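# Insert loose contact into housing cavity until it latches

## Task

Slide the free contact fully into the empty cavity of the housing, oriented so its red notched face points toward the housing's red side, and push until it clicks and stays latched.

## Robot and tools

Robot: two arms, left_arm (left hand) and right_arm (right hand, mirror image). Bases in the scene frame: left_arm at (+0.035, +0.346, 0), right_arm at (-0.017, -0.525, 0), each turned only slightly about z. Scene frame: origin at table height midway between the arms, +z up, +x out over the table, left_arm toward +y. Fixed cameras and the table use the scene frame; every hand pose, velocity, target and wrist-camera pose uses that arm's own base frame.

Hand point: a point 0.05 m in front of the palm. Its +z runs along straight fingers, +y out of the palm, +x across the palm away from the thumb on the right hand (toward the thumb on the left). Straight fingertips sit about 0.06-0.07 m beyond it along +z and 0.06 m behind it along -y. A wrist bracket on the little-finger side can strike things, and with fingers level the wrist may hang up to 0.11 m (palm down) or 0.23 m (palm up) below the point.

Row layout (used by execute_actions and move): one flat list of 28 numbers covering both arms, each in [-1, 1]. Places 1-6: left_arm dx, dy, dz, rx, ry, rz. Places 7-12: left hand grasp numbers a, b, c then exactly 0, 0, 0. Place 13: left force_limit, 14: left speed. Places 15-28 repeat that pattern for right_arm. Pose numbers are offsets, not poses: measured from the arm's Hand target at the start of the action or move, along that arm's base axes; 1.0 equals 0.6 m for dx/dy/dz and 180 degrees for rx/ry/rz (a single rotation vector, turning about the Hand target position). All rows of one action or one move list count from that same start, so resending an offset moves further. All six pose numbers at 0 re-asks for the current Hand target. Orientation is clipped to within 32 degrees of the measured one per step.

Grasp numbers: a curls index and middle and bends the thumb; b curls ring and little; c swings the thumb in front of the palm. All zero is a fully open hand. Keeping a hand unchanged means repeating its last a, b, c, force_limit and speed. force_limit maps -1..+1 to about 0..10 N fingertip force (15 N thumb); speed rises linearly to full at +0.48. For gentle closing use speed around -0.94 or lower. Thumb in front plus fingers can hold objects roughly 0.035-0.065 m thick.

execute_actions(actions, cameras): actions is a list of actions, each up to 15 rows at 1/30 s; a short action holds its last row to fill 15 steps (0.5 s). Images come only with an empty actions list or when cameras names them.

move(target, speed, blend, stop_force, zero, blocking, cameras): target is one 28-number row or up to 15 rows, all offsets from the same starting Hand targets. speed in m/s, 0.002-3.6, default 0.25 (turns up to twice that in rad/s). blend in m rounds corners in a list. stop_force in N, 3-120, ends an arm's path when its wrist sensor feels that much push against its motion; unreliable for light loose parts and when the hand turns; omit it when backing off a contact. zero (default true) re-zeroes before the move. blocking=false returns after 0.5 s but cannot go with stop_force. Paths are straight, do not avoid obstacles, last 0.5-10 s. Result adds a move: line with the ending (done, off_target, moving, held, fault) and limits (paced = pose clipped, held = steps withheld).

wait(seconds 0-10), stop() to brake a running move, zoom_image(camera, region [x0,y0,x1,y1] pixels, at most 504x504) on the newest image of cam_head_left, cam_head_right, cam_high, cam_left_wrist or cam_right_wrist (all 672x504), show_instructions() for the reference pages, zero_wrist_force(arm), finished_scene() to end (irreversible).

Results: end_effector_position (m), quat_wxyz, velocities, Hand target (last commanded pose after clipping; next offsets start there; the hand often rests a bit short of it), joint positions and torques, hand_measured / hand_stopped_by (moving, target, force, stalled, fault) / hand_load_n per motor in order thumb_turn, thumb_bend, index, middle, ring, little, and Wrist force/torque in the end-effector axes plus a peak line. Readings can be off by a few cm.

Cautions: the arms are stiff, so aiming even slightly beyond firm contact can trigger a fault stop (roughly 150 N outside force, or joint torque over limit; wrist joints only about 19.4-19.7 N m), halting that arm 10 s. Approach contacts slowly with modest stop_force. Keep parts on the table, avoid drops, slams and releasing moving parts; do not strike fixed or heavy objects. Avoid any contact between the two arms or one hand gripping the other. Avoid paths near an arm's own base. Long stretching or pushing heats motors; MOTOR HOT warns, over-temperature brakes the arm. Objects may occasionally get nudged. Inserted contact must stay latched after release before finishing.

Each tool is called after "Request:" as a command line: name --argument value for each argument, lists and objects as JSON in quotes; but a table of rows of numbers goes row by row, as --pt "numbers of a row", without its own name.

Reference images:

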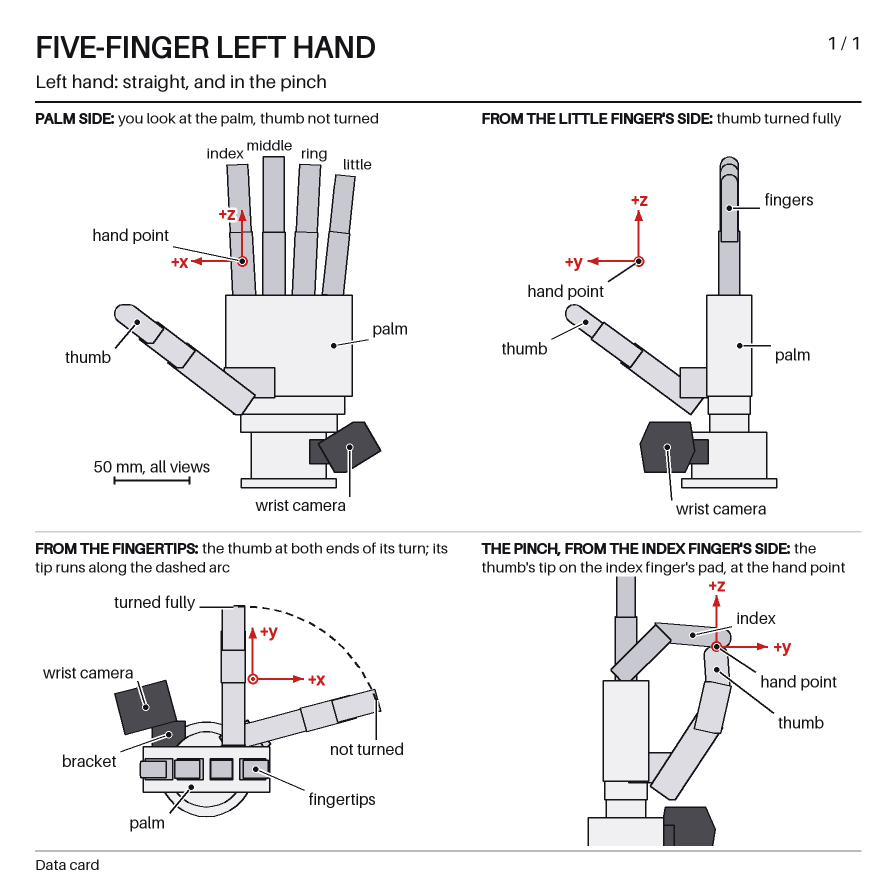

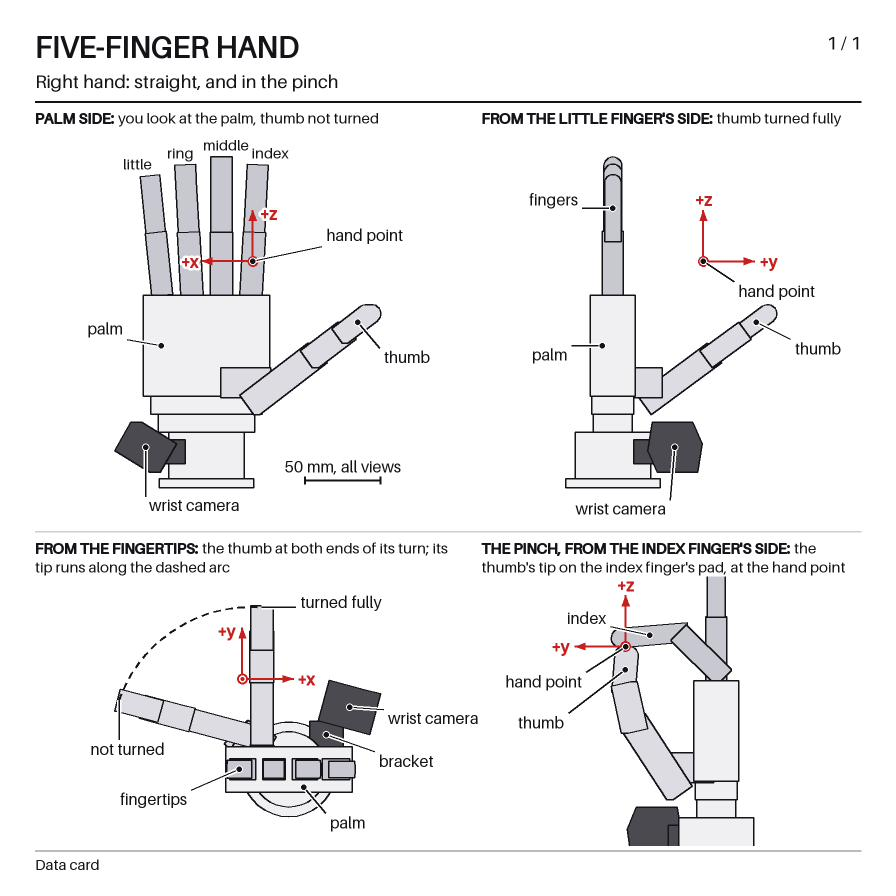

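## Session

Request:
execute_actions --actions '[]'

Scene clock: 0.00 s.
left_arm: end_effector_position=(+0.8605, +0.3167, +0.1177) hand_measured=(-1.000, -1.000, -1.000, -1.000, -1.000, -1.000) hand_load_n=(+0.0, +0.0, +0.0, +0.0, +0.0, +0.0) hand_stopped_by=(target, target, target, target, target, target) hand_force_limit=0.00 hand_speed=-0.80 end_effector_quat_wxyz=(-0.308, +0.701, +0.488, +0.420) | right_arm: end_effector_position=(+0.2231, +0.2381, +0.2589) hand_measured=(-1.000, -1.000, -1.000, -1.000, -1.000, -1.000) hand_load_n=(+0.0, +0.0, +0.0, +0.0, +0.0, +0.0) hand_stopped_by=(target, target, target, target, target, target) hand_force_limit=0.00 hand_speed=-0.80 end_effector_quat_wxyz=(-0.256, -0.337, +0.737, +0.528)
Joint positions: left_arm=[3.479 -2.769 -0.46 2.537 -2.344 1.07] | right_arm=[-0.213 -1.029 2.077 1.74 1.118 -2.959]
Joint velocities: within noise
Joint torques (N m): no reading
Wrist force (N): no reading
Wrist torque (N m): no reading
Wrist force, peak (N): no reading
Hand target: left_arm +0.8605, +0.3167, +0.1177; -0.308, +0.701, +0.488, +0.420 | right_arm +0.2231, +0.2381, +0.2589; -0.256, -0.337, +0.737, +0.528

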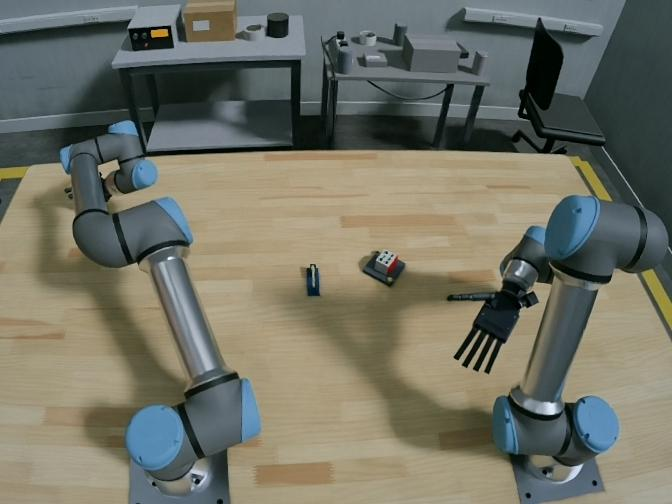

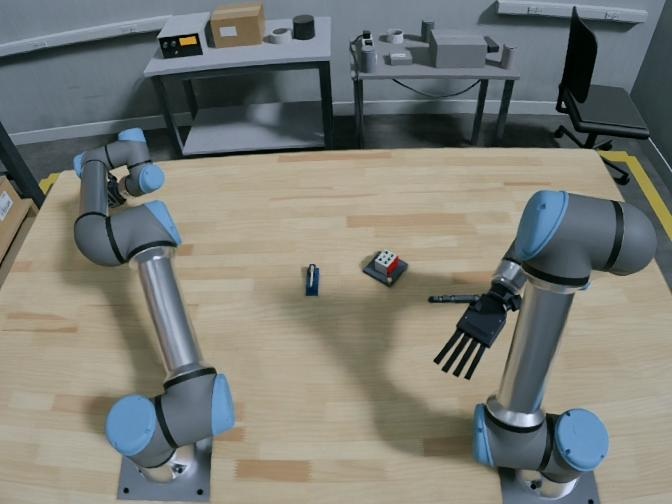

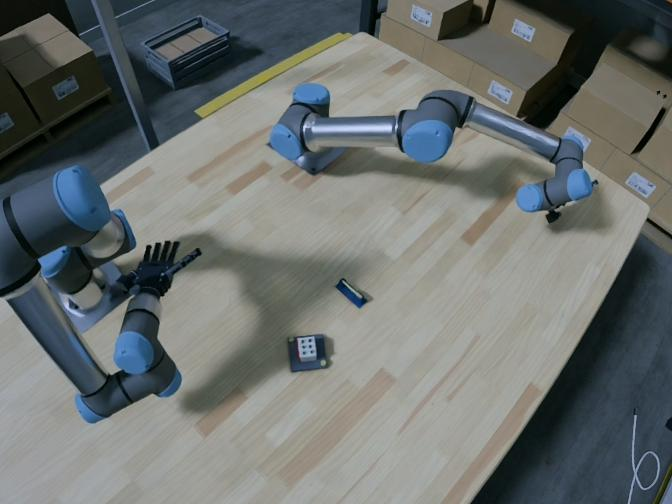

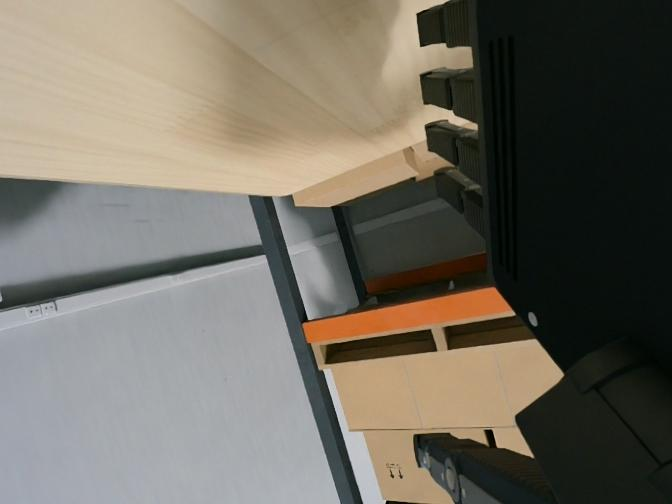

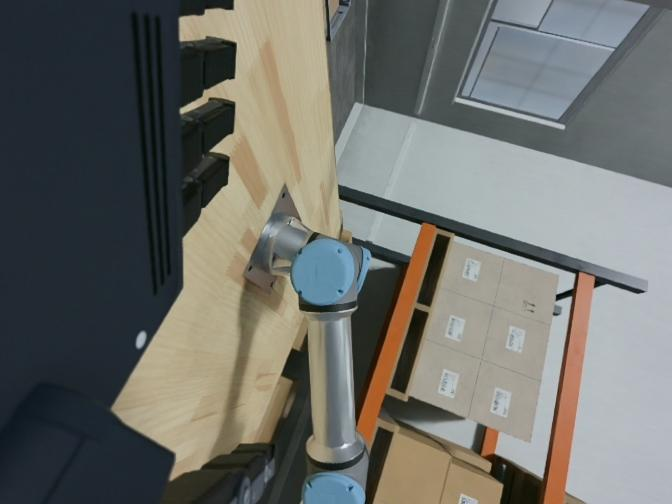

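Request:
zoom_image --camera "cam_head_left" --region '[280, 230, 430, 330]'

Request:
zoom_image --camera "cam_head_right" --region '[280, 230, 430, 330]'

Request:
zoom_image --camera "cam_high" --region '[270, 260, 390, 390]'

Scaled by 3.360.

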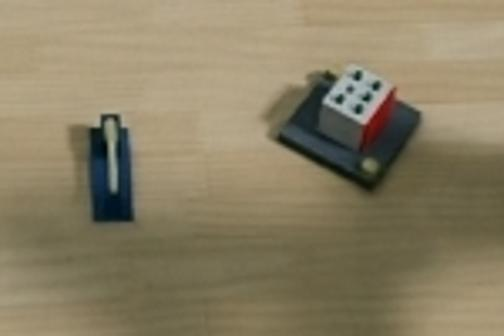

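Scaled by 3.360.

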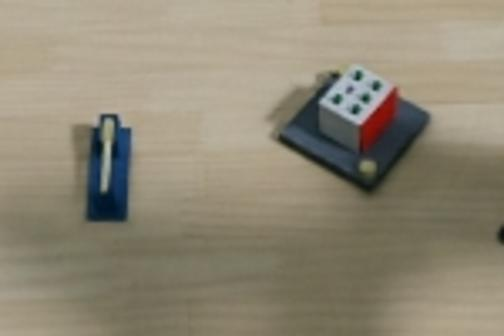

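Scaled by 3.877.

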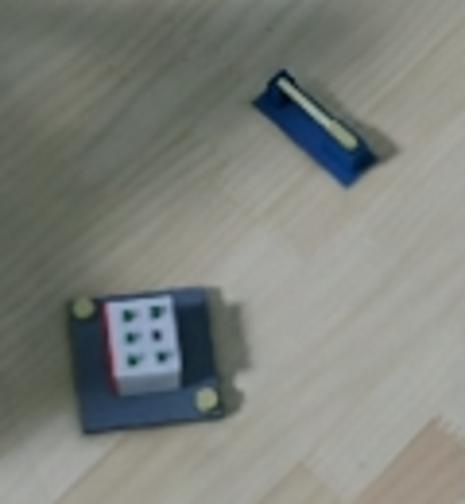

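Request:
move --pt "0 0 0 0 0 0 0 0 0 0 0 0 0 -0.8 0.128 0.2365 0.152 0.0876 0.0531 -0.1667 0 0 0 0 0 0 0 -0.8" --pt "0 0 0 0 0 0 0 0 0 0 0 0 0 -0.8 0.378 0.1865 0.235 0.1196 -0.0544 -0.7727 0 0 0 0 0 0 0 -0.8" --pt "0 0 0 0 0 0 0 0 0 0 0 0 0 -0.8 0.4615 0.4365 0.0685 -0.472 0.164 -0.6462 0 0 0 0 0 0 0 -0.8" --speed 0.4 --blend '[0.03, 0.03, 0]' --cameras '["all"]'

Scene clock: 321.87 s.
left_arm: end_effector_position=(+0.8605, +0.3167, +0.1177) hand_measured=(-1.000, -1.000, -1.000, -1.000, -1.000, -1.000) hand_load_n=(+0.0, +0.0, +0.0, +0.0, +0.0, +0.0) hand_stopped_by=(target, target, target, target, target, target) hand_force_limit=0.00 hand_speed=-0.80 end_effector_quat_wxyz=(-0.308, +0.701, +0.488, +0.420) | right_arm: end_effector_position=(+0.5001, +0.4999, +0.3000) hand_measured=(-1.000, -1.000, -1.000, -1.000, -1.000, -1.000) hand_load_n=(+0.0, +0.0, +0.0, +0.0, +0.0, +0.0) hand_stopped_by=(target, target, target, target, target, target) hand_force_limit=0.00 hand_speed=-0.80 end_effector_quat_wxyz=(+0.000, +0.707, +0.708, +0.001)
Joint positions: left_arm=[3.479 -2.769 -0.46 2.537 -2.344 1.07] | right_arm=[0.684 -1.123 1.112 4.722 -1.57 -2.459]
Joint torques (N m): left_arm=[0.05 74.86 28.83 -1.02 -0.89 0.04] | right_arm=[11.45 -43.93 -40.19 -0.7 1.88 2.46]
Wrist force (N): left_arm=[0.1 0.3 0.2] | right_arm=[-0.4 1.2 0.6]
Wrist torque (N m): left_arm=[0.03 0.00 0.00] | right_arm=[-0.14 -0.05 0.29]
Wrist force, peak (N): left_arm=[0.3 0.5 -0.3] | right_arm=[-0.2 2.1 0.8]
Hand target: left_arm +0.8605, +0.3167, +0.1177; -0.308, +0.701, +0.488, +0.420 | right_arm +0.5000, +0.5000, +0.3000; +0.000, +0.707, +0.708, +0.001
Off the commanded pose: left_arm 0.000 m, 0 deg | right_arm 0.000 m, 0 deg.
move: done
camera_calibration:
cam_right_wrist: T_world_to_cam=[[0.969522, 0.244011, 0.0220573, -0.613074], [0.194594, -0.82161, 0.535808, 0.153174], [0.148865, -0.515185, -0.844052, 0.551448], [0, 0, 0, 1]] pos_world=[0.482491, 0.559544, 0.396901]

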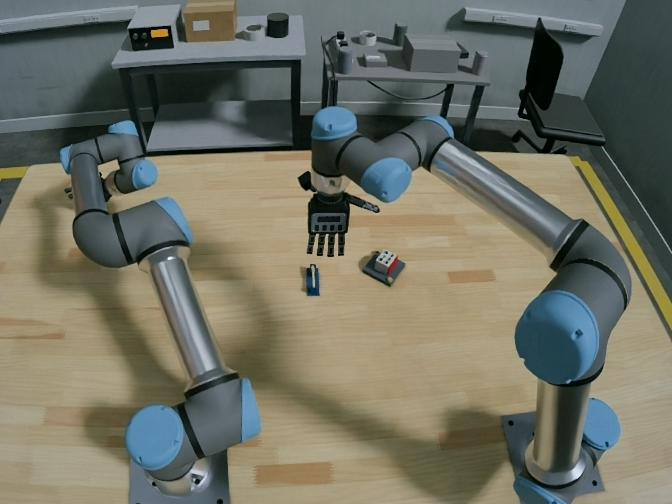

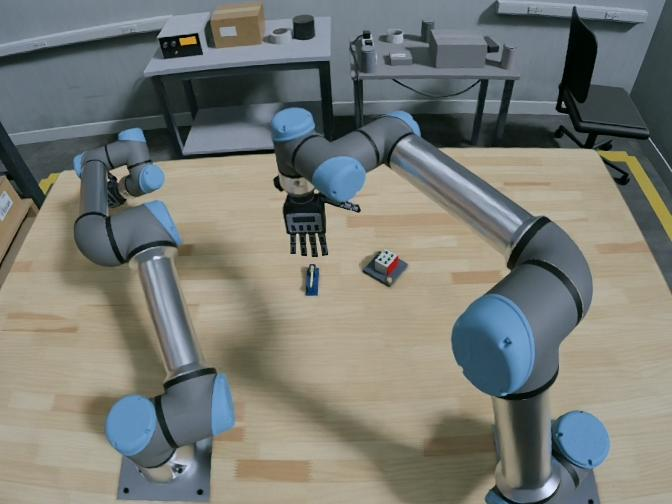

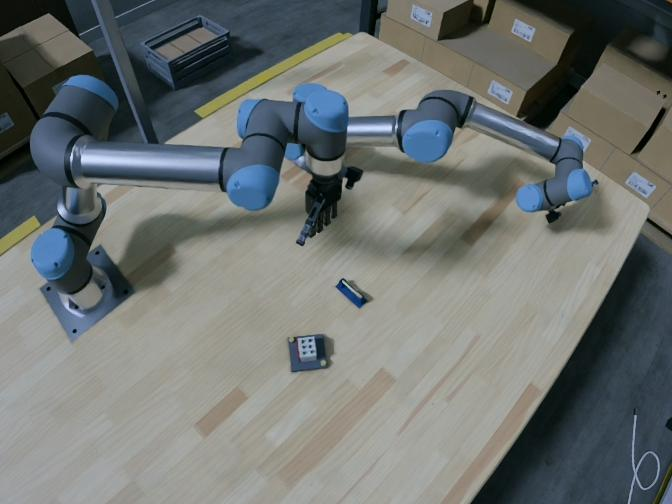

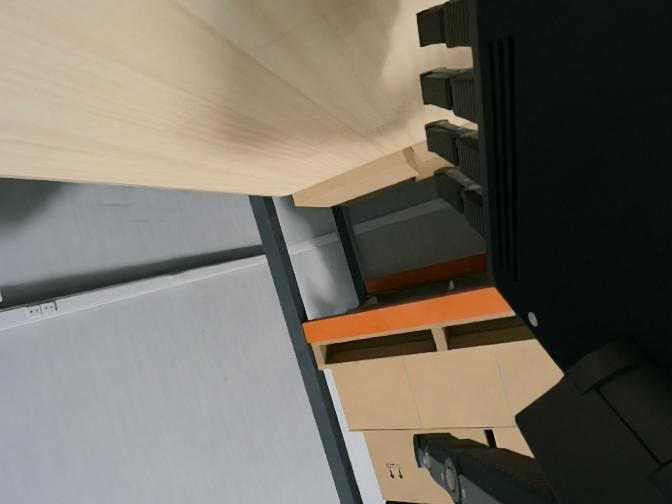

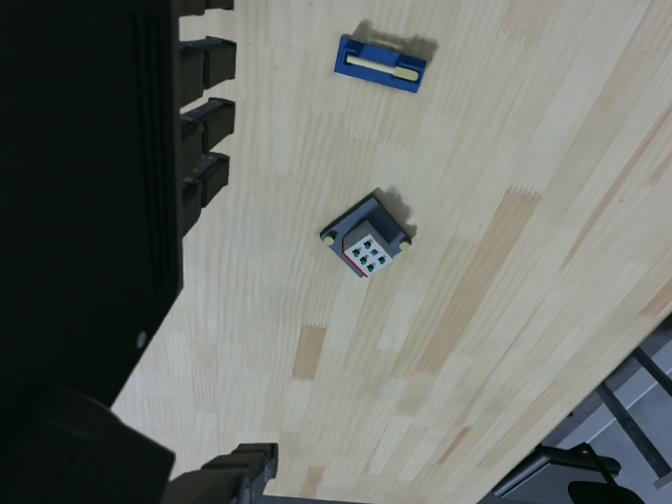

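Request:
zoom_image --camera "cam_right_wrist" --region '[320, 10, 450, 110]'

Request:
zoom_image --camera "cam_right_wrist" --region '[310, 180, 430, 280]'

Scaled by 3.877.

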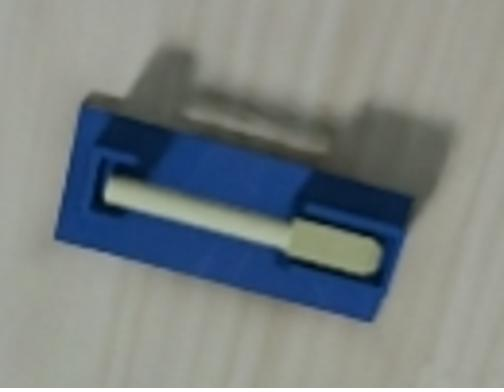

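Scaled by 4.200.

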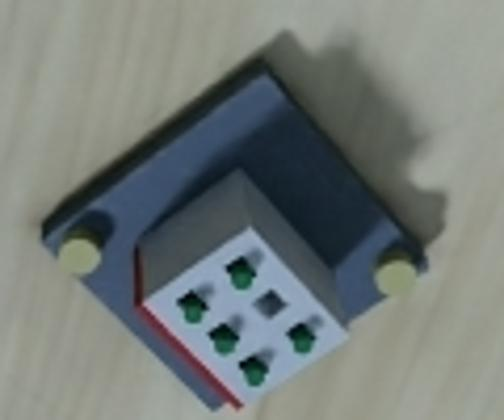

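Request:
move --target '[0,0,0,0,0,0, 0,0,0,0,0,0, 0,-0.8, 0.0267,0.2017,-0.2767,0,0,0, 0,0,0,0,0,0, 0,-0.8]' --speed 0.3 --cameras '["cam_right_wrist"]'

Request:
zoom_image --camera "cam_right_wrist" --region '[270, 180, 430, 300]'

Request:
move --target '[0,0,0,0,0,0, 0,0,0,0,0,0, 0,-0.8, 0.09,-0.33,0.03,0,0,0, 0,0,0,0,0,0, 0,-0.8]' --speed 0.3 --cameras '["cam_right_wrist"]'

Scene clock: 449.40 s.
left_arm: end_effector_position=(+0.8605, +0.3167, +0.1177) hand_measured=(-1.000, -1.000, -1.000, -1.000, -1.000, -1.000) hand_load_n=(+0.0, +0.0, +0.0, +0.0, +0.0, +0.0) hand_stopped_by=(target, target, target, target, target, target) hand_force_limit=0.00 hand_speed=-0.80 end_effector_quat_wxyz=(-0.308, +0.701, +0.488, +0.420) | right_arm: end_effector_position=(+0.5159, +0.6210, +0.1341) hand_measured=(-1.000, -1.000, -1.000, -1.000, -1.000, -1.000) hand_load_n=(+0.0, +0.0, +0.0, +0.0, +0.0, +0.0) hand_stopped_by=(target, target, target, target, target, target) hand_force_limit=0.00 hand_speed=-0.80 end_effector_quat_wxyz=(+0.000, +0.707, +0.708, +0.001)
Joint positions: left_arm=[3.479 -2.769 -0.46 2.537 -2.344 1.07] | right_arm=[0.792 -0.787 0.991 4.507 -1.57 -2.351]
Joint torques (N m): left_arm=[0.44 75.3 29.58 -1.14 -0.88 0.03] | right_arm=[-9.03 -56.16 -30.21 -3.28 -1.46 -2.37]
Wrist force (N): left_arm=[-0.1 0.3 -0.2] | right_arm=[-0.2 1.3 0.5]
Wrist torque (N m): left_arm=[0.05 0.01 -0.01] | right_arm=[-0.09 -0.06 0.10]
Wrist force, peak (N): left_arm=[0.1 0.6 -0.1] | right_arm=[0.9 1.4 2.5]
Hand target: left_arm +0.8605, +0.3167, +0.1177; -0.308, +0.701, +0.488, +0.420 | right_arm +0.5160, +0.6210, +0.1339; +0.000, +0.707, +0.708, +0.001
Off the commanded pose: left_arm 0.000 m, 0 deg | right_arm 0.000 m, 0 deg.
move: done
camera_calibration:
cam_right_wrist: T_world_to_cam=[[0.969508, 0.2441, 0.0216553, -0.654244], [0.194886, -0.821572, 0.53576, 0.338327], [0.148571, -0.515203, -0.844093, 0.471625], [0, 0, 0, 1]] pos_world=[0.49829, 0.680644, 0.231001]
Images, in order (width x height): cam_right_wrist 672x504.

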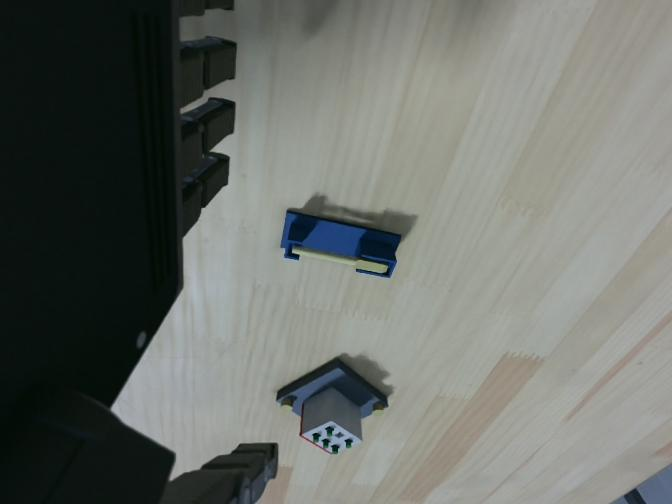

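Scaled by 3.150.

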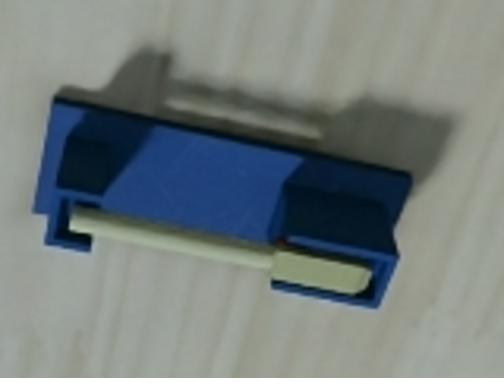

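Scene clock: 450.60 s.
left_arm: end_effector_position=(+0.8605, +0.3167, +0.1177) hand_measured=(-1.000, -1.000, -1.000, -1.000, -1.000, -1.000) hand_load_n=(+0.0, +0.0, +0.0, +0.0, +0.0, +0.0) hand_stopped_by=(target, target, target, target, target, target) hand_force_limit=0.00 hand_speed=-0.80 end_effector_quat_wxyz=(-0.308, +0.701, +0.488, +0.420) | right_arm: end_effector_position=(+0.5700, +0.4231, +0.1520) hand_measured=(-1.000, -1.000, -1.000, -1.000, -1.000, -1.000) hand_load_n=(+0.0, +0.0, +0.0, +0.0, +0.0, +0.0) hand_stopped_by=(target, target, target, target, target, target) hand_force_limit=0.00 hand_speed=-0.80 end_effector_quat_wxyz=(+0.000, +0.707, +0.708, +0.001)
Joint positions: left_arm=[3.479 -2.769 -0.46 2.537 -2.344 1.07] | right_arm=[0.531 -1.078 1.429 4.36 -1.57 -2.612]
Joint torques (N m): left_arm=[0.6 75.23 29.45 -1.08 -0.78 0.08] | right_arm=[-6.79 -53.68 -23.81 -0.29 0.54 -0.03]
Wrist force (N): left_arm=[-0.3 0.2 0.2] | right_arm=[0.1 0.9 0.3]
Wrist torque (N m): left_arm=[0.01 0.05 -0.01] | right_arm=[-0.15 -0.13 0.33]
Wrist force, peak (N): left_arm=[0.1 0.6 -0.1] | right_arm=[-2.3 1.8 0.3]
Hand target: left_arm +0.8605, +0.3167, +0.1177; -0.308, +0.701, +0.488, +0.420 | right_arm +0.5700, +0.4230, +0.1519; +0.000, +0.707, +0.708, +0.001
Off the commanded pose: left_arm 0.000 m, 0 deg | right_arm 0.000 m, 0 deg.
move: done
camera_calibration:
cam_right_wrist: T_world_to_cam=[[0.969514, 0.24406, 0.0218227, -0.658825], [0.194783, -0.821661, 0.535661, 0.15581], [0.148665, -0.515081, -0.844151, 0.376693], [0, 0, 0, 1]] pos_world=[0.55239, 0.482844, 0.248901]
Images, in order (width x height): cam_right_wrist 672x504.

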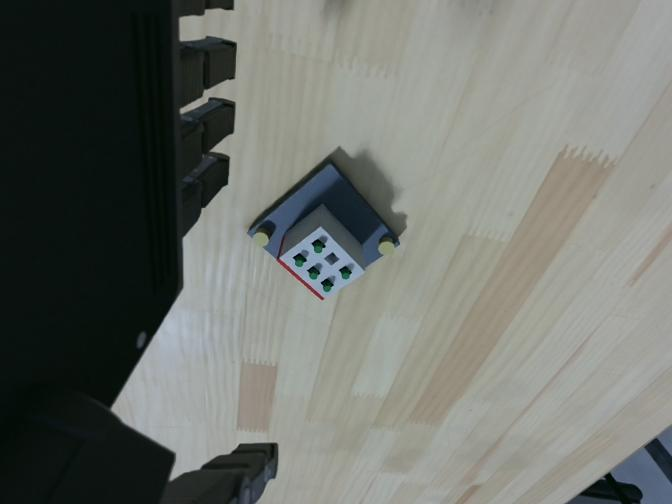

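Request:
zoom_image --camera "cam_right_wrist" --region '[240, 140, 410, 310]'

Request:
zoom_image --camera "cam_right_wrist" --region '[285, 220, 365, 300]'

Scaled by 2.965.

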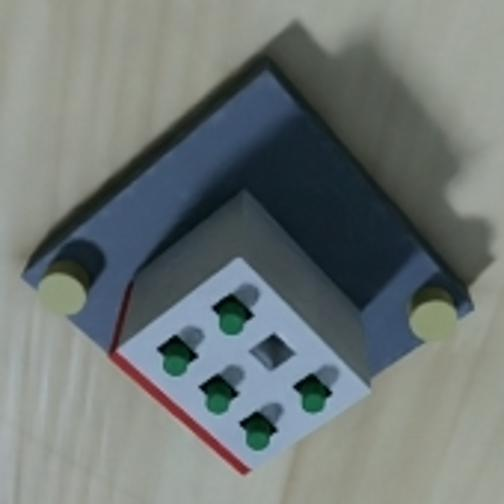

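Scaled by 6.300.

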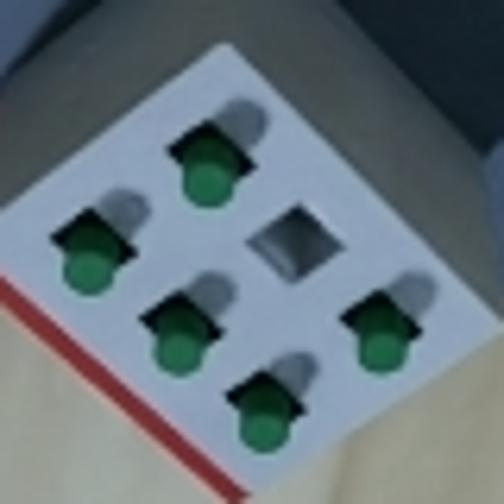

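Request:
move --pt "-0.267 -0.278 0.303 0.0583 0.421 -0.1474 0.45 0 1 0 0 0 0 -0.4 -0.0738 0.3392 0 -0.0833 0 0 0 0 0 0 0 0 0 -0.8" --pt "-0.267 -0.278 0.303 0.0583 0.421 -0.1474 0.45 0 1 0 0 0 0 -0.4 -0.0738 0.3392 -0.0842 -0.0833 0 0 0 0 0 0 0 0 0 -0.8" --speed 0.3 --blend '[0.03, 0]' --cameras '["cam_right_wrist", "cam_left_wrist", "cam_head_left"]'

Scene clock: 951.50 s.
left_arm: end_effector_position=(+0.7263, +0.1773, +0.2697) hand_measured=(+1.000, -0.312, -0.100, -0.250, -0.932, -1.000) hand_load_n=(+0.0, +0.0, +0.0, +0.0, +0.0, +0.0) hand_stopped_by=(target, target, target, target, target, target) hand_force_limit=0.00 hand_speed=-0.40 end_effector_quat_wxyz=(-0.484, +0.867, +0.085, +0.079) | right_arm: end_effector_position=(+0.5301, +0.6063, +0.1519) hand_measured=(-1.000, -1.000, -1.000, -1.000, -1.000, -1.000) hand_load_n=(+0.0, +0.0, +0.0, +0.0, +0.0, +0.0) hand_stopped_by=(target, target, target, target, target, target) hand_force_limit=0.00 hand_speed=-0.80 end_effector_quat_wxyz=(+0.083, +0.702, +0.703, -0.083)
Joint positions: left_arm=[3.331 -2.641 -0.205 1.667 -2.545 1.774] | right_arm=[0.816 -0.653 0.693 4.845 -1.731 -2.313]
Joint torques (N m): left_arm=[6.21 76.82 20.09 -5.73 0.9 -1.46] | right_arm=[-9.94 -69.39 -37.06 -4.74 1.9 -2.28]
Wrist force (N): left_arm=[0.5 1.2 0.6] | right_arm=[-0.2 1.5 0.3]
Wrist torque (N m): left_arm=[0.15 -0.07 0.01] | right_arm=[-0.05 -0.01 0.12]
Wrist force, peak (N): left_arm=[0.3 -0.5 -3.7] | right_arm=[-0.8 1.6 0.9]
Hand target: left_arm +0.7263, +0.1773, +0.2698; -0.484, +0.867, +0.085, +0.079 (not the last commanded pose) | right_arm +0.5302, +0.6063, +0.1519; +0.083, +0.702, +0.703, -0.083 (not the last commanded pose)
Off the commanded pose: left_arm 0.048 m, 13 deg | right_arm 0.055 m, 1 deg.
move: held (left_arm; a check stopped the path), off_target (right_arm; braked when a check withheld steps of left_arm); path passed 0 of 2 targets; blend cut to 0.0253 m at target 1; limits=held
pose unreachable (left arm): on one or more control steps of this call, first in action 0 (counted from 0), this arm could not follow its commanded pose, so it was not sent that pose on those steps. It may still have moved: this result reports where it is.
cause: moving toward the commanded pose would bring two parts of the arm too close to each other (joints 4 (wrist 1) to 6 (wrist 3) lie between them).
camera_calibration:
cam_left_wrist: T_world_to_cam=[[0.0556729, 0.504513, 0.861607, -0.359018], [0.846889, -0.480937, 0.22689, -0.588818], [0.528848, 0.717054, -0.454042, -0.271845], [0, 0, 0, 1]] pos_world=[0.662415, 0.0928731, 0.3195]
cam_right_wrist: T_world_to_cam=[[0.969507, 0.242409, -0.0359776, -0.655038], [0.194895, -0.673673, 0.712868, 0.197394], [0.148569, -0.698142, -0.700375, 0.566081], [0, 0, 0, 1]] pos_world=[0.51249, 0.686971, 0.232186]
Images, in order (width x height): cam_head_left 672x504, cam_left_wrist 672x504, cam_right_wrist 672x504.

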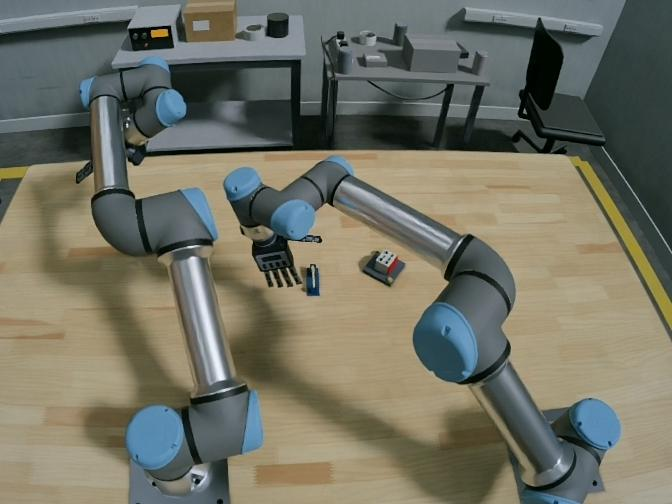

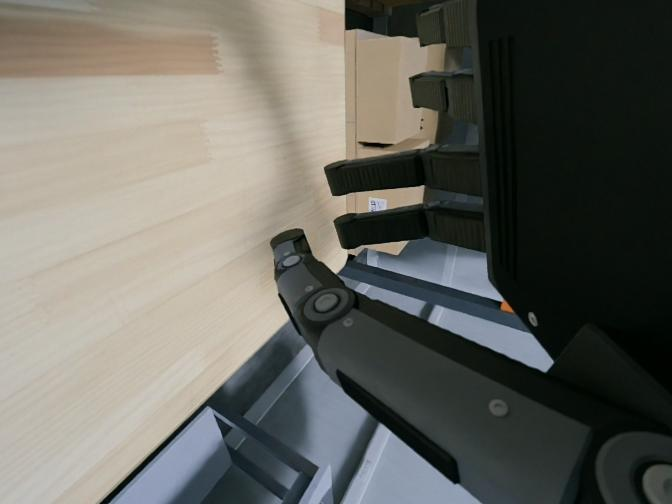

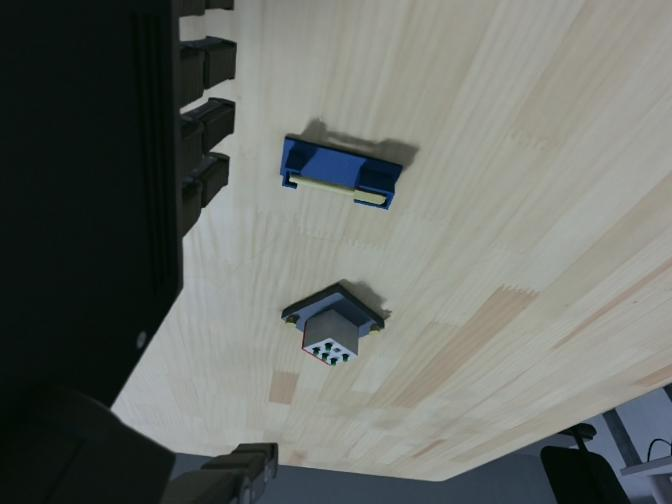

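Request:
zoom_image --camera "cam_right_wrist" --region '[270, 120, 420, 220]'

Scaled by 3.360.

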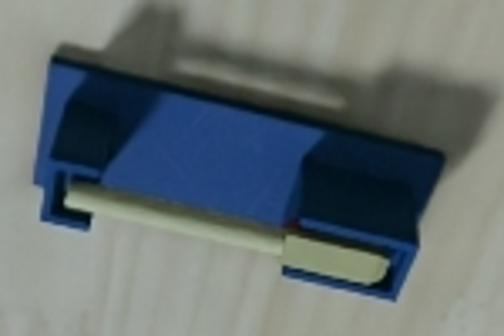

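Request:
move --pt "0 0 0 0 0 0 0.55 0 1 0 0 0 0 -0.4 -0.217 -0.7605 0.2468 0 0 0 0 0 0 0 0 0 0 -0.8" --pt "-0.4105 -0.7122 -0.2163 -0.1118 0.067 -0.0422 0.55 0 1 0 0 0 0 -0.4 -0.217 -0.7605 0.2468 0 0 0 0 0 0 0 0 0 0 -0.8" --speed 0.3 --cameras '["cam_left_wrist", "cam_head_left"]'

Scene clock: 1184.47 s.
left_arm: end_effector_position=(+0.4800, -0.2499, +0.1400) hand_measured=(+1.000, -0.238, +0.100, -0.050, -0.918, -1.000) hand_load_n=(+0.0, +0.0, +0.0, +0.0, +0.0, +0.0) hand_stopped_by=(target, target, target, target, target, target) hand_force_limit=0.00 hand_speed=-0.40 end_effector_quat_wxyz=(-0.325, +0.945, -0.011, +0.003) | right_arm: end_effector_position=(+0.4000, +0.1500, +0.3000) hand_measured=(-1.000, -1.000, -1.000, -1.000, -1.000, -1.000) hand_load_n=(-0.5, +0.0, +0.0, +0.0, +0.0, +0.0) hand_stopped_by=(target, target, target, target, target, target) hand_force_limit=0.00 hand_speed=-0.80 end_effector_quat_wxyz=(+0.083, +0.702, +0.703, -0.083)
Joint positions: left_arm=[2.705 -2.298 -1.196 1.618 -2.169 1.062] | right_arm=[0.284 -1.802 1.887 4.694 -1.796 -2.851]
Joint torques (N m): left_arm=[-5.17 63.21 19.2 -1.43 -1.11 -0.27] | right_arm=[-9.87 -27.65 -23.87 -1.51 1.77 -2.31]
Wrist force (N): left_arm=[1.0 0.7 1.0] | right_arm=[-0.7 1.1 0.7]
Wrist torque (N m): left_arm=[0.01 -0.15 0.20] | right_arm=[-0.17 0.05 0.29]
Wrist force, peak (N): left_arm=[0.1 2.8 0.5] | right_arm=[2.0 2.5 0.4]
Hand target: left_arm +0.4800, -0.2500, +0.1400; -0.325, +0.946, -0.011, +0.003 | right_arm +0.4000, +0.1500, +0.3000; +0.083, +0.702, +0.703, -0.083
Off the commanded pose: left_arm 0.000 m, 0 deg | right_arm 0.000 m, 0 deg.
move: done
camera_calibration:
cam_left_wrist: T_world_to_cam=[[0.296052, 0.741787, 0.601752, -0.037708], [0.828313, -0.513104, 0.224994, -0.555192], [0.475659, 0.431829, -0.766337, 0.10376], [0, 0, 0, 1]] pos_world=[0.421682, -0.301707, 0.227121]
Images, in order (width x height): cam_head_left 672x504, cam_left_wrist 672x504.

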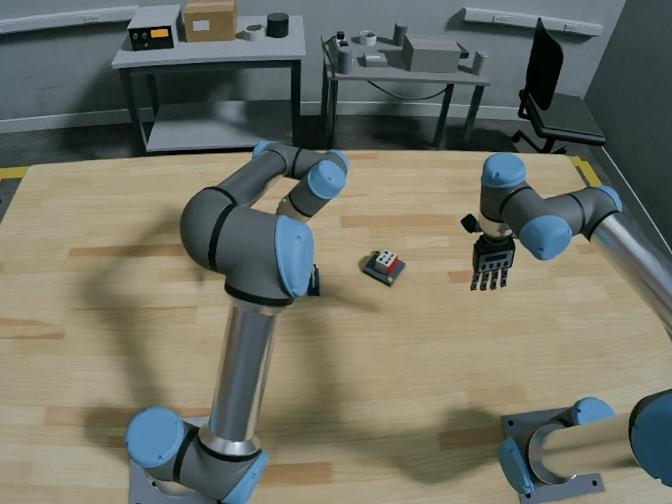

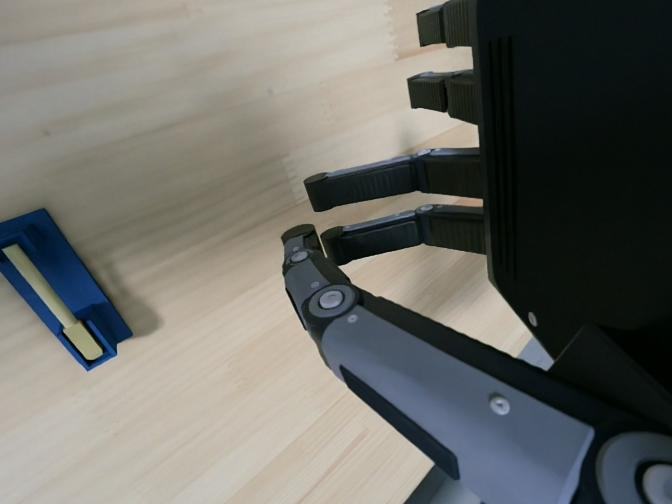

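Request:
move --target '[0.0017,-0.1275,-0.1383,0,0,0, 0.55,0,1,0,0,0, 0,-0.4, 0,0,0,0,0,0, 0,0,0,0,0,0, 0,-0.8]' --speed 0.15 --cameras '["cam_left_wrist"]'

Request:
zoom_image --camera "cam_left_wrist" --region '[100, 100, 400, 400]'

Scene clock: 1207.23 s.
left_arm: end_effector_position=(+0.4809, -0.3265, +0.0571) hand_measured=(+1.000, -0.238, +0.100, -0.050, -0.918, -1.000) hand_load_n=(+0.0, +0.0, +0.0, +0.5, +0.0, +0.0) hand_stopped_by=(target, target, target, target, target, target) hand_force_limit=0.00 hand_speed=-0.40 end_effector_quat_wxyz=(-0.325, +0.945, -0.011, +0.003) | right_arm: end_effector_position=(+0.4000, +0.1500, +0.3000) hand_measured=(-1.000, -1.000, -1.000, -1.000, -1.000, -1.000) hand_load_n=(+0.0, -0.5, +0.0, +0.0, +0.0, +0.0) hand_stopped_by=(target, target, target, target, target, target) hand_force_limit=0.00 hand_speed=-0.80 end_effector_quat_wxyz=(+0.083, +0.702, +0.703, -0.083)
Joint positions: left_arm=[2.59 -2.508 -1.052 1.613 -2.13 0.933] | right_arm=[0.284 -1.802 1.887 4.694 -1.796 -2.851]
Joint torques (N m): left_arm=[2.86 56.68 20.2 -1.41 -3.34 0.95] | right_arm=[-10.51 -27.88 -23.45 -0.58 1.76 -2.32]
Wrist force (N): left_arm=[1.0 0.9 1.1] | right_arm=[-0.8 1.2 0.6]
Wrist torque (N m): left_arm=[0.03 -0.13 0.19] | right_arm=[-0.14 0.06 0.29]
Wrist force, peak (N): left_arm=[1.2 2.4 1.5] | right_arm=[-0.7 1.7 0.5]
Hand target: left_arm +0.4810, -0.3265, +0.0570; -0.325, +0.946, -0.011, +0.003 | right_arm +0.4000, +0.1500, +0.3000; +0.083, +0.702, +0.703, -0.083
Off the commanded pose: left_arm 0.000 m, 0 deg | right_arm 0.000 m, 0 deg.
move: done
camera_calibration:
cam_left_wrist: T_world_to_cam=[[0.296145, 0.741795, 0.601696, 0.0687036], [0.828345, -0.513104, 0.224877, -0.576586], [0.475545, 0.431816, -0.766415, 0.0729355], [0, 0, 0, 1]] pos_world=[0.422582, -0.378307, 0.144221]
Images, in order (width x height): cam_left_wrist 672x504.

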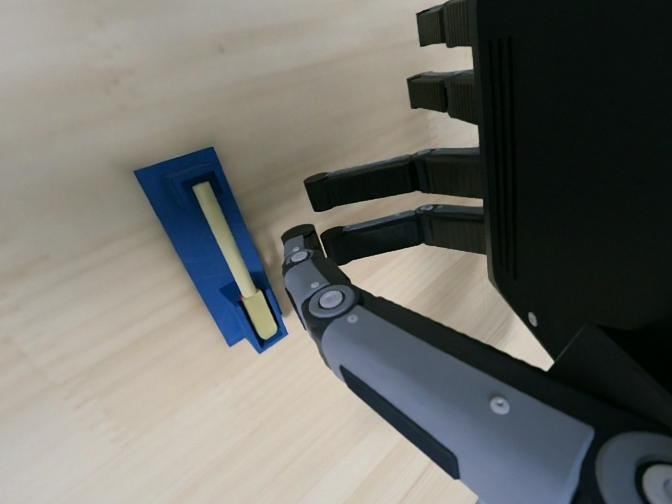

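Scaled by 1.680.

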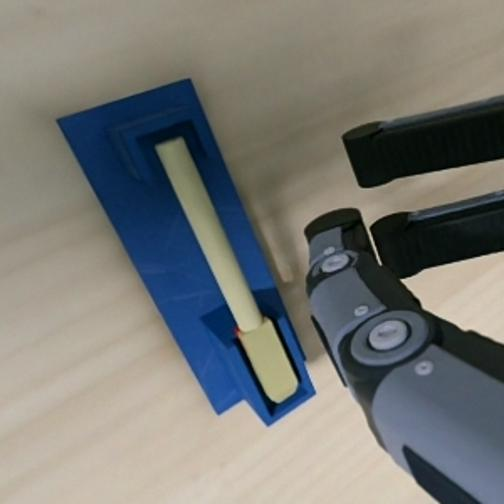

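Request:
zoom_image --camera "cam_left_wrist" --region '[210, 270, 300, 360]'

Scaled by 5.600.

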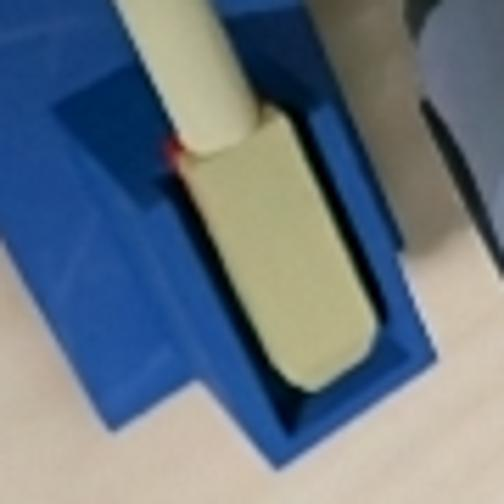

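Request:
zoom_image --camera "cam_left_wrist" --region '[230, 285, 280, 345]'

Scaled by 8.400.

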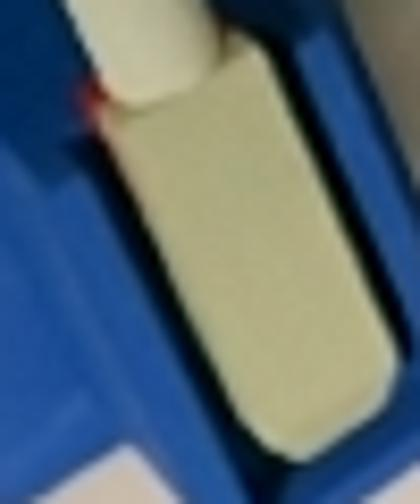

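Request:
execute_actions --actions '[]' --cameras '["cam_left_wrist", "cam_head_left"]'

Scene clock: 1542.50 s.
left_arm: end_effector_position=(+0.4810, -0.3265, +0.0570) hand_measured=(+1.000, -0.238, +0.100, -0.050, -0.918, -1.000) hand_load_n=(+0.0, +0.0, +0.5, +0.0, +0.0, +0.0) hand_stopped_by=(target, target, target, target, target, target) hand_force_limit=0.00 hand_speed=-0.40 end_effector_quat_wxyz=(-0.325, +0.946, -0.011, +0.003) | right_arm: end_effector_position=(+0.4000, +0.1500, +0.3000) hand_measured=(-1.000, -1.000, -1.000, -1.000, -1.000, -1.000) hand_load_n=(+0.0, +0.0, +0.0, +0.0, +0.0, +0.0) hand_stopped_by=(target, target, target, target, target, target) hand_force_limit=0.00 hand_speed=-0.80 end_effector_quat_wxyz=(+0.083, +0.702, +0.703, -0.083)
Joint positions: left_arm=[2.59 -2.508 -1.052 1.613 -2.13 0.933] | right_arm=[0.284 -1.802 1.887 4.694 -1.796 -2.851]
Joint velocities: within noise
Joint torques (N m): left_arm=[-0.37 56.07 31.15 -1.41 -3.27 -1.49] | right_arm=[-9.65 -28.08 -23.23 -0.6 1.78 -2.33]
Wrist force (N): left_arm=[1.2 0.7 1.2] | right_arm=[-0.7 1.4 0.6]
Wrist torque (N m): left_arm=[0.00 -0.16 0.21] | right_arm=[-0.12 0.05 0.31]
Wrist force, peak (N): left_arm=[1.3 1.1 1.1] | right_arm=[-1.0 1.5 0.6]
Hand target: left_arm +0.4810, -0.3265, +0.0570; -0.325, +0.946, -0.011, +0.003 | right_arm +0.4000, +0.1500, +0.3000; +0.083, +0.702, +0.703, -0.083
Off the commanded pose: left_arm 0.000 m, 0 deg | right_arm 0.000 m, 0 deg.
camera_calibration:
cam_left_wrist: T_world_to_cam=[[0.296038, 0.74185, 0.601681, 0.0688321], [0.828306, -0.513082, 0.225069, -0.576567], [0.475679, 0.431747, -0.76637, 0.0727699], [0, 0, 0, 1]] pos_world=[0.422582, -0.378307, 0.144121]
Images, in order (width x height): cam_head_left 672x504, cam_left_wrist 672x504.

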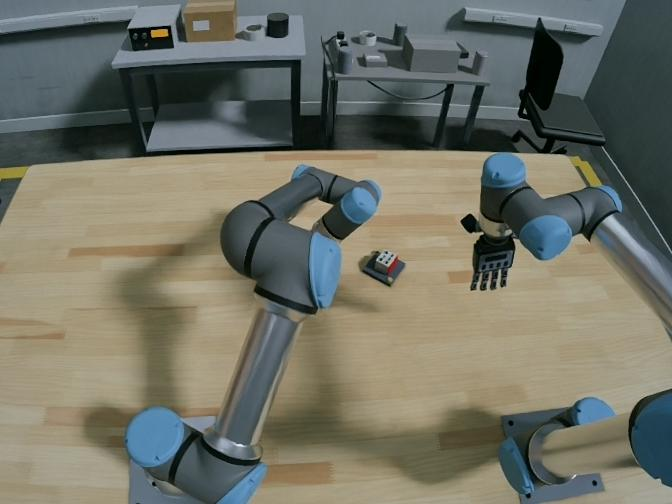

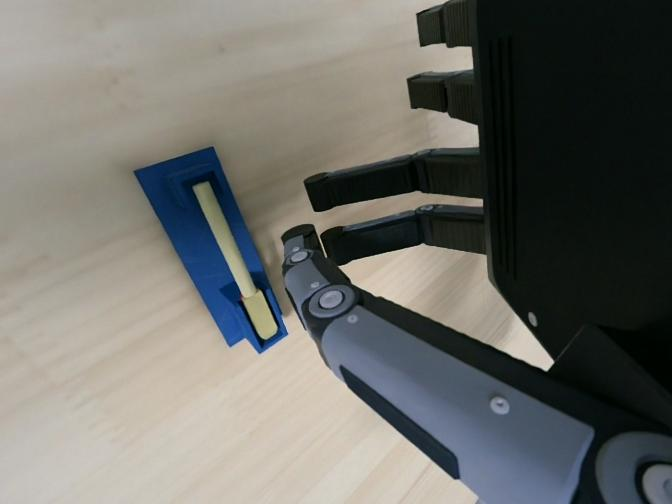

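Request:
zoom_image --camera "cam_left_wrist" --region '[120, 130, 360, 360]'

Request:
zoom_image --camera "cam_left_wrist" --region '[215, 265, 305, 355]'

Scaled by 2.100.

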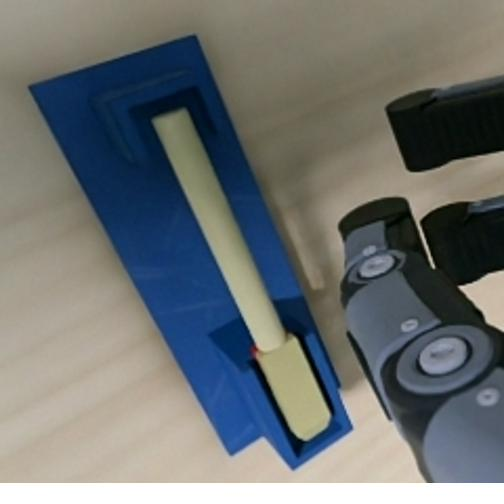

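Scaled by 5.600.

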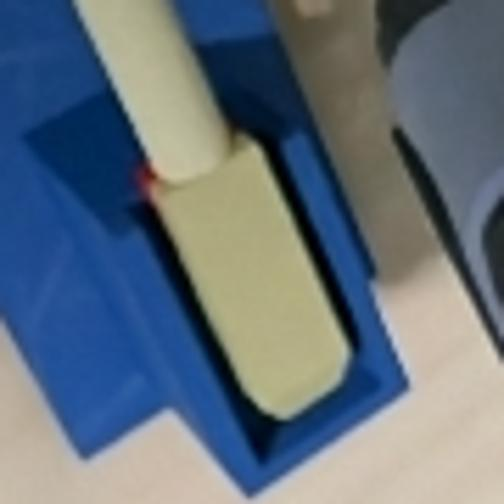

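Request:
zoom_image --camera "cam_left_wrist" --region '[130, 140, 260, 240]'

Request:
zoom_image --camera "cam_left_wrist" --region '[190, 220, 300, 305]'

Scaled by 3.877.

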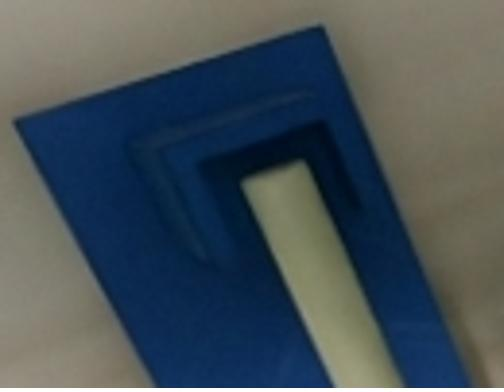

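Scaled by 4.582.

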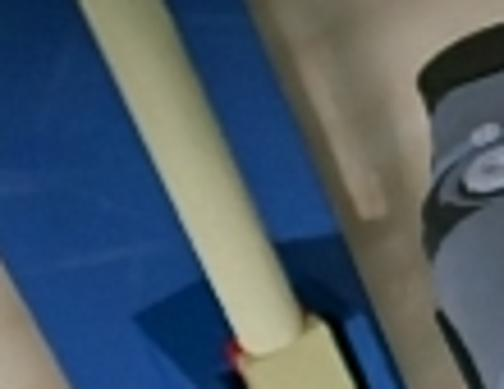

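Request:
move --target '[-0.0053, -0.0298, -0.0247, 0, 0, 0, 0.55, 0.3, 1, 0, 0, 0, 0, -0.4, 0, 0, 0, 0, 0, 0, 0, 0, 0, 0, 0, 0, 0, -0.8]' --speed 0.08 --cameras '["cam_left_wrist"]'

Request:
zoom_image --camera "cam_left_wrist" --region '[180, 120, 400, 340]'

Scene clock: 1734.27 s.
left_arm: end_effector_position=(+0.4777, -0.3445, +0.0422) hand_measured=(+1.000, -0.328, +0.040, +0.024, -0.348, -0.456) hand_load_n=(+0.0, +0.0, +0.0, +0.0, +0.0, +0.0) hand_stopped_by=(target, target, target, target, target, target) hand_force_limit=0.00 hand_speed=-0.40 end_effector_quat_wxyz=(-0.325, +0.946, -0.011, +0.003) end_effector_velocity=(+0.000, +0.002, +0.001) end_effector_angular_velocity=(+0.001, +0.004, -0.001) | right_arm: end_effector_position=(+0.4000, +0.1500, +0.3000) hand_measured=(-1.000, -1.000, -1.000, -1.000, -1.000, -1.000) hand_load_n=(+0.0, +0.0, +0.0, +0.0, +0.5, +0.0) hand_stopped_by=(target, target, target, target, target, target) hand_force_limit=0.00 hand_speed=-0.80 end_effector_quat_wxyz=(+0.083, +0.702, +0.703, -0.083)
Joint positions: left_arm=[2.562 -2.551 -1.012 1.601 -2.12 0.903] | right_arm=[0.284 -1.802 1.887 4.694 -1.796 -2.851]
Joint velocities: left_arm=[0.003 0.004 -0.005 0 0 0.005] | right_arm=[within noise]
Joint torques (N m): left_arm=[7.18 72.16 14.98 -4.48 -1.9 1.72] | right_arm=[-10.38 -27.79 -23.99 -0.54 1.9 -2.35]
Wrist force (N): left_arm=[1.2 0.9 1.1] | right_arm=[-0.8 1.3 0.5]
Wrist torque (N m): left_arm=[0.05 -0.16 0.20] | right_arm=[-0.11 0.06 0.30]
Wrist force, peak (N): left_arm=[1.1 1.4 1.0] | right_arm=[-0.7 1.5 0.9]
Hand target: left_arm +0.4778, -0.3444, +0.0422; -0.325, +0.946, -0.011, +0.003 | right_arm +0.4000, +0.1500, +0.3000; +0.083, +0.702, +0.703, -0.083
Off the commanded pose: left_arm 0.000 m, 0 deg | right_arm 0.000 m, 0 deg.
move: done
camera_calibration:
cam_left_wrist: T_world_to_cam=[[0.296019, 0.741927, 0.601596, 0.0921469], [0.828378, -0.512981, 0.225033, -0.579784], [0.475565, 0.431735, -0.766448, 0.0706975], [0, 0, 0, 1]] pos_world=[0.419382, -0.396307, 0.129221]
Images, in order (width x height): cam_left_wrist 672x504.

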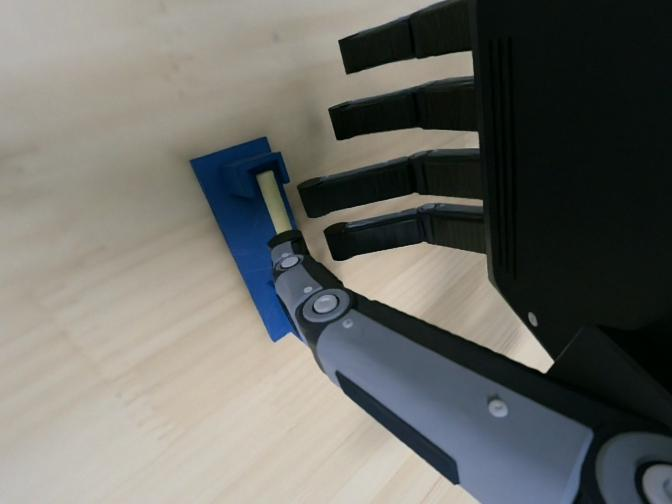

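Scaled by 2.291.

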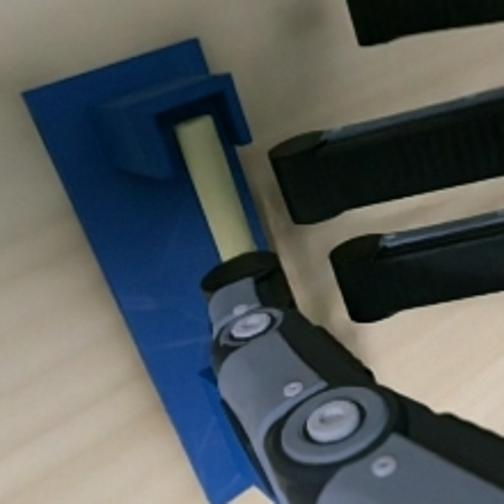

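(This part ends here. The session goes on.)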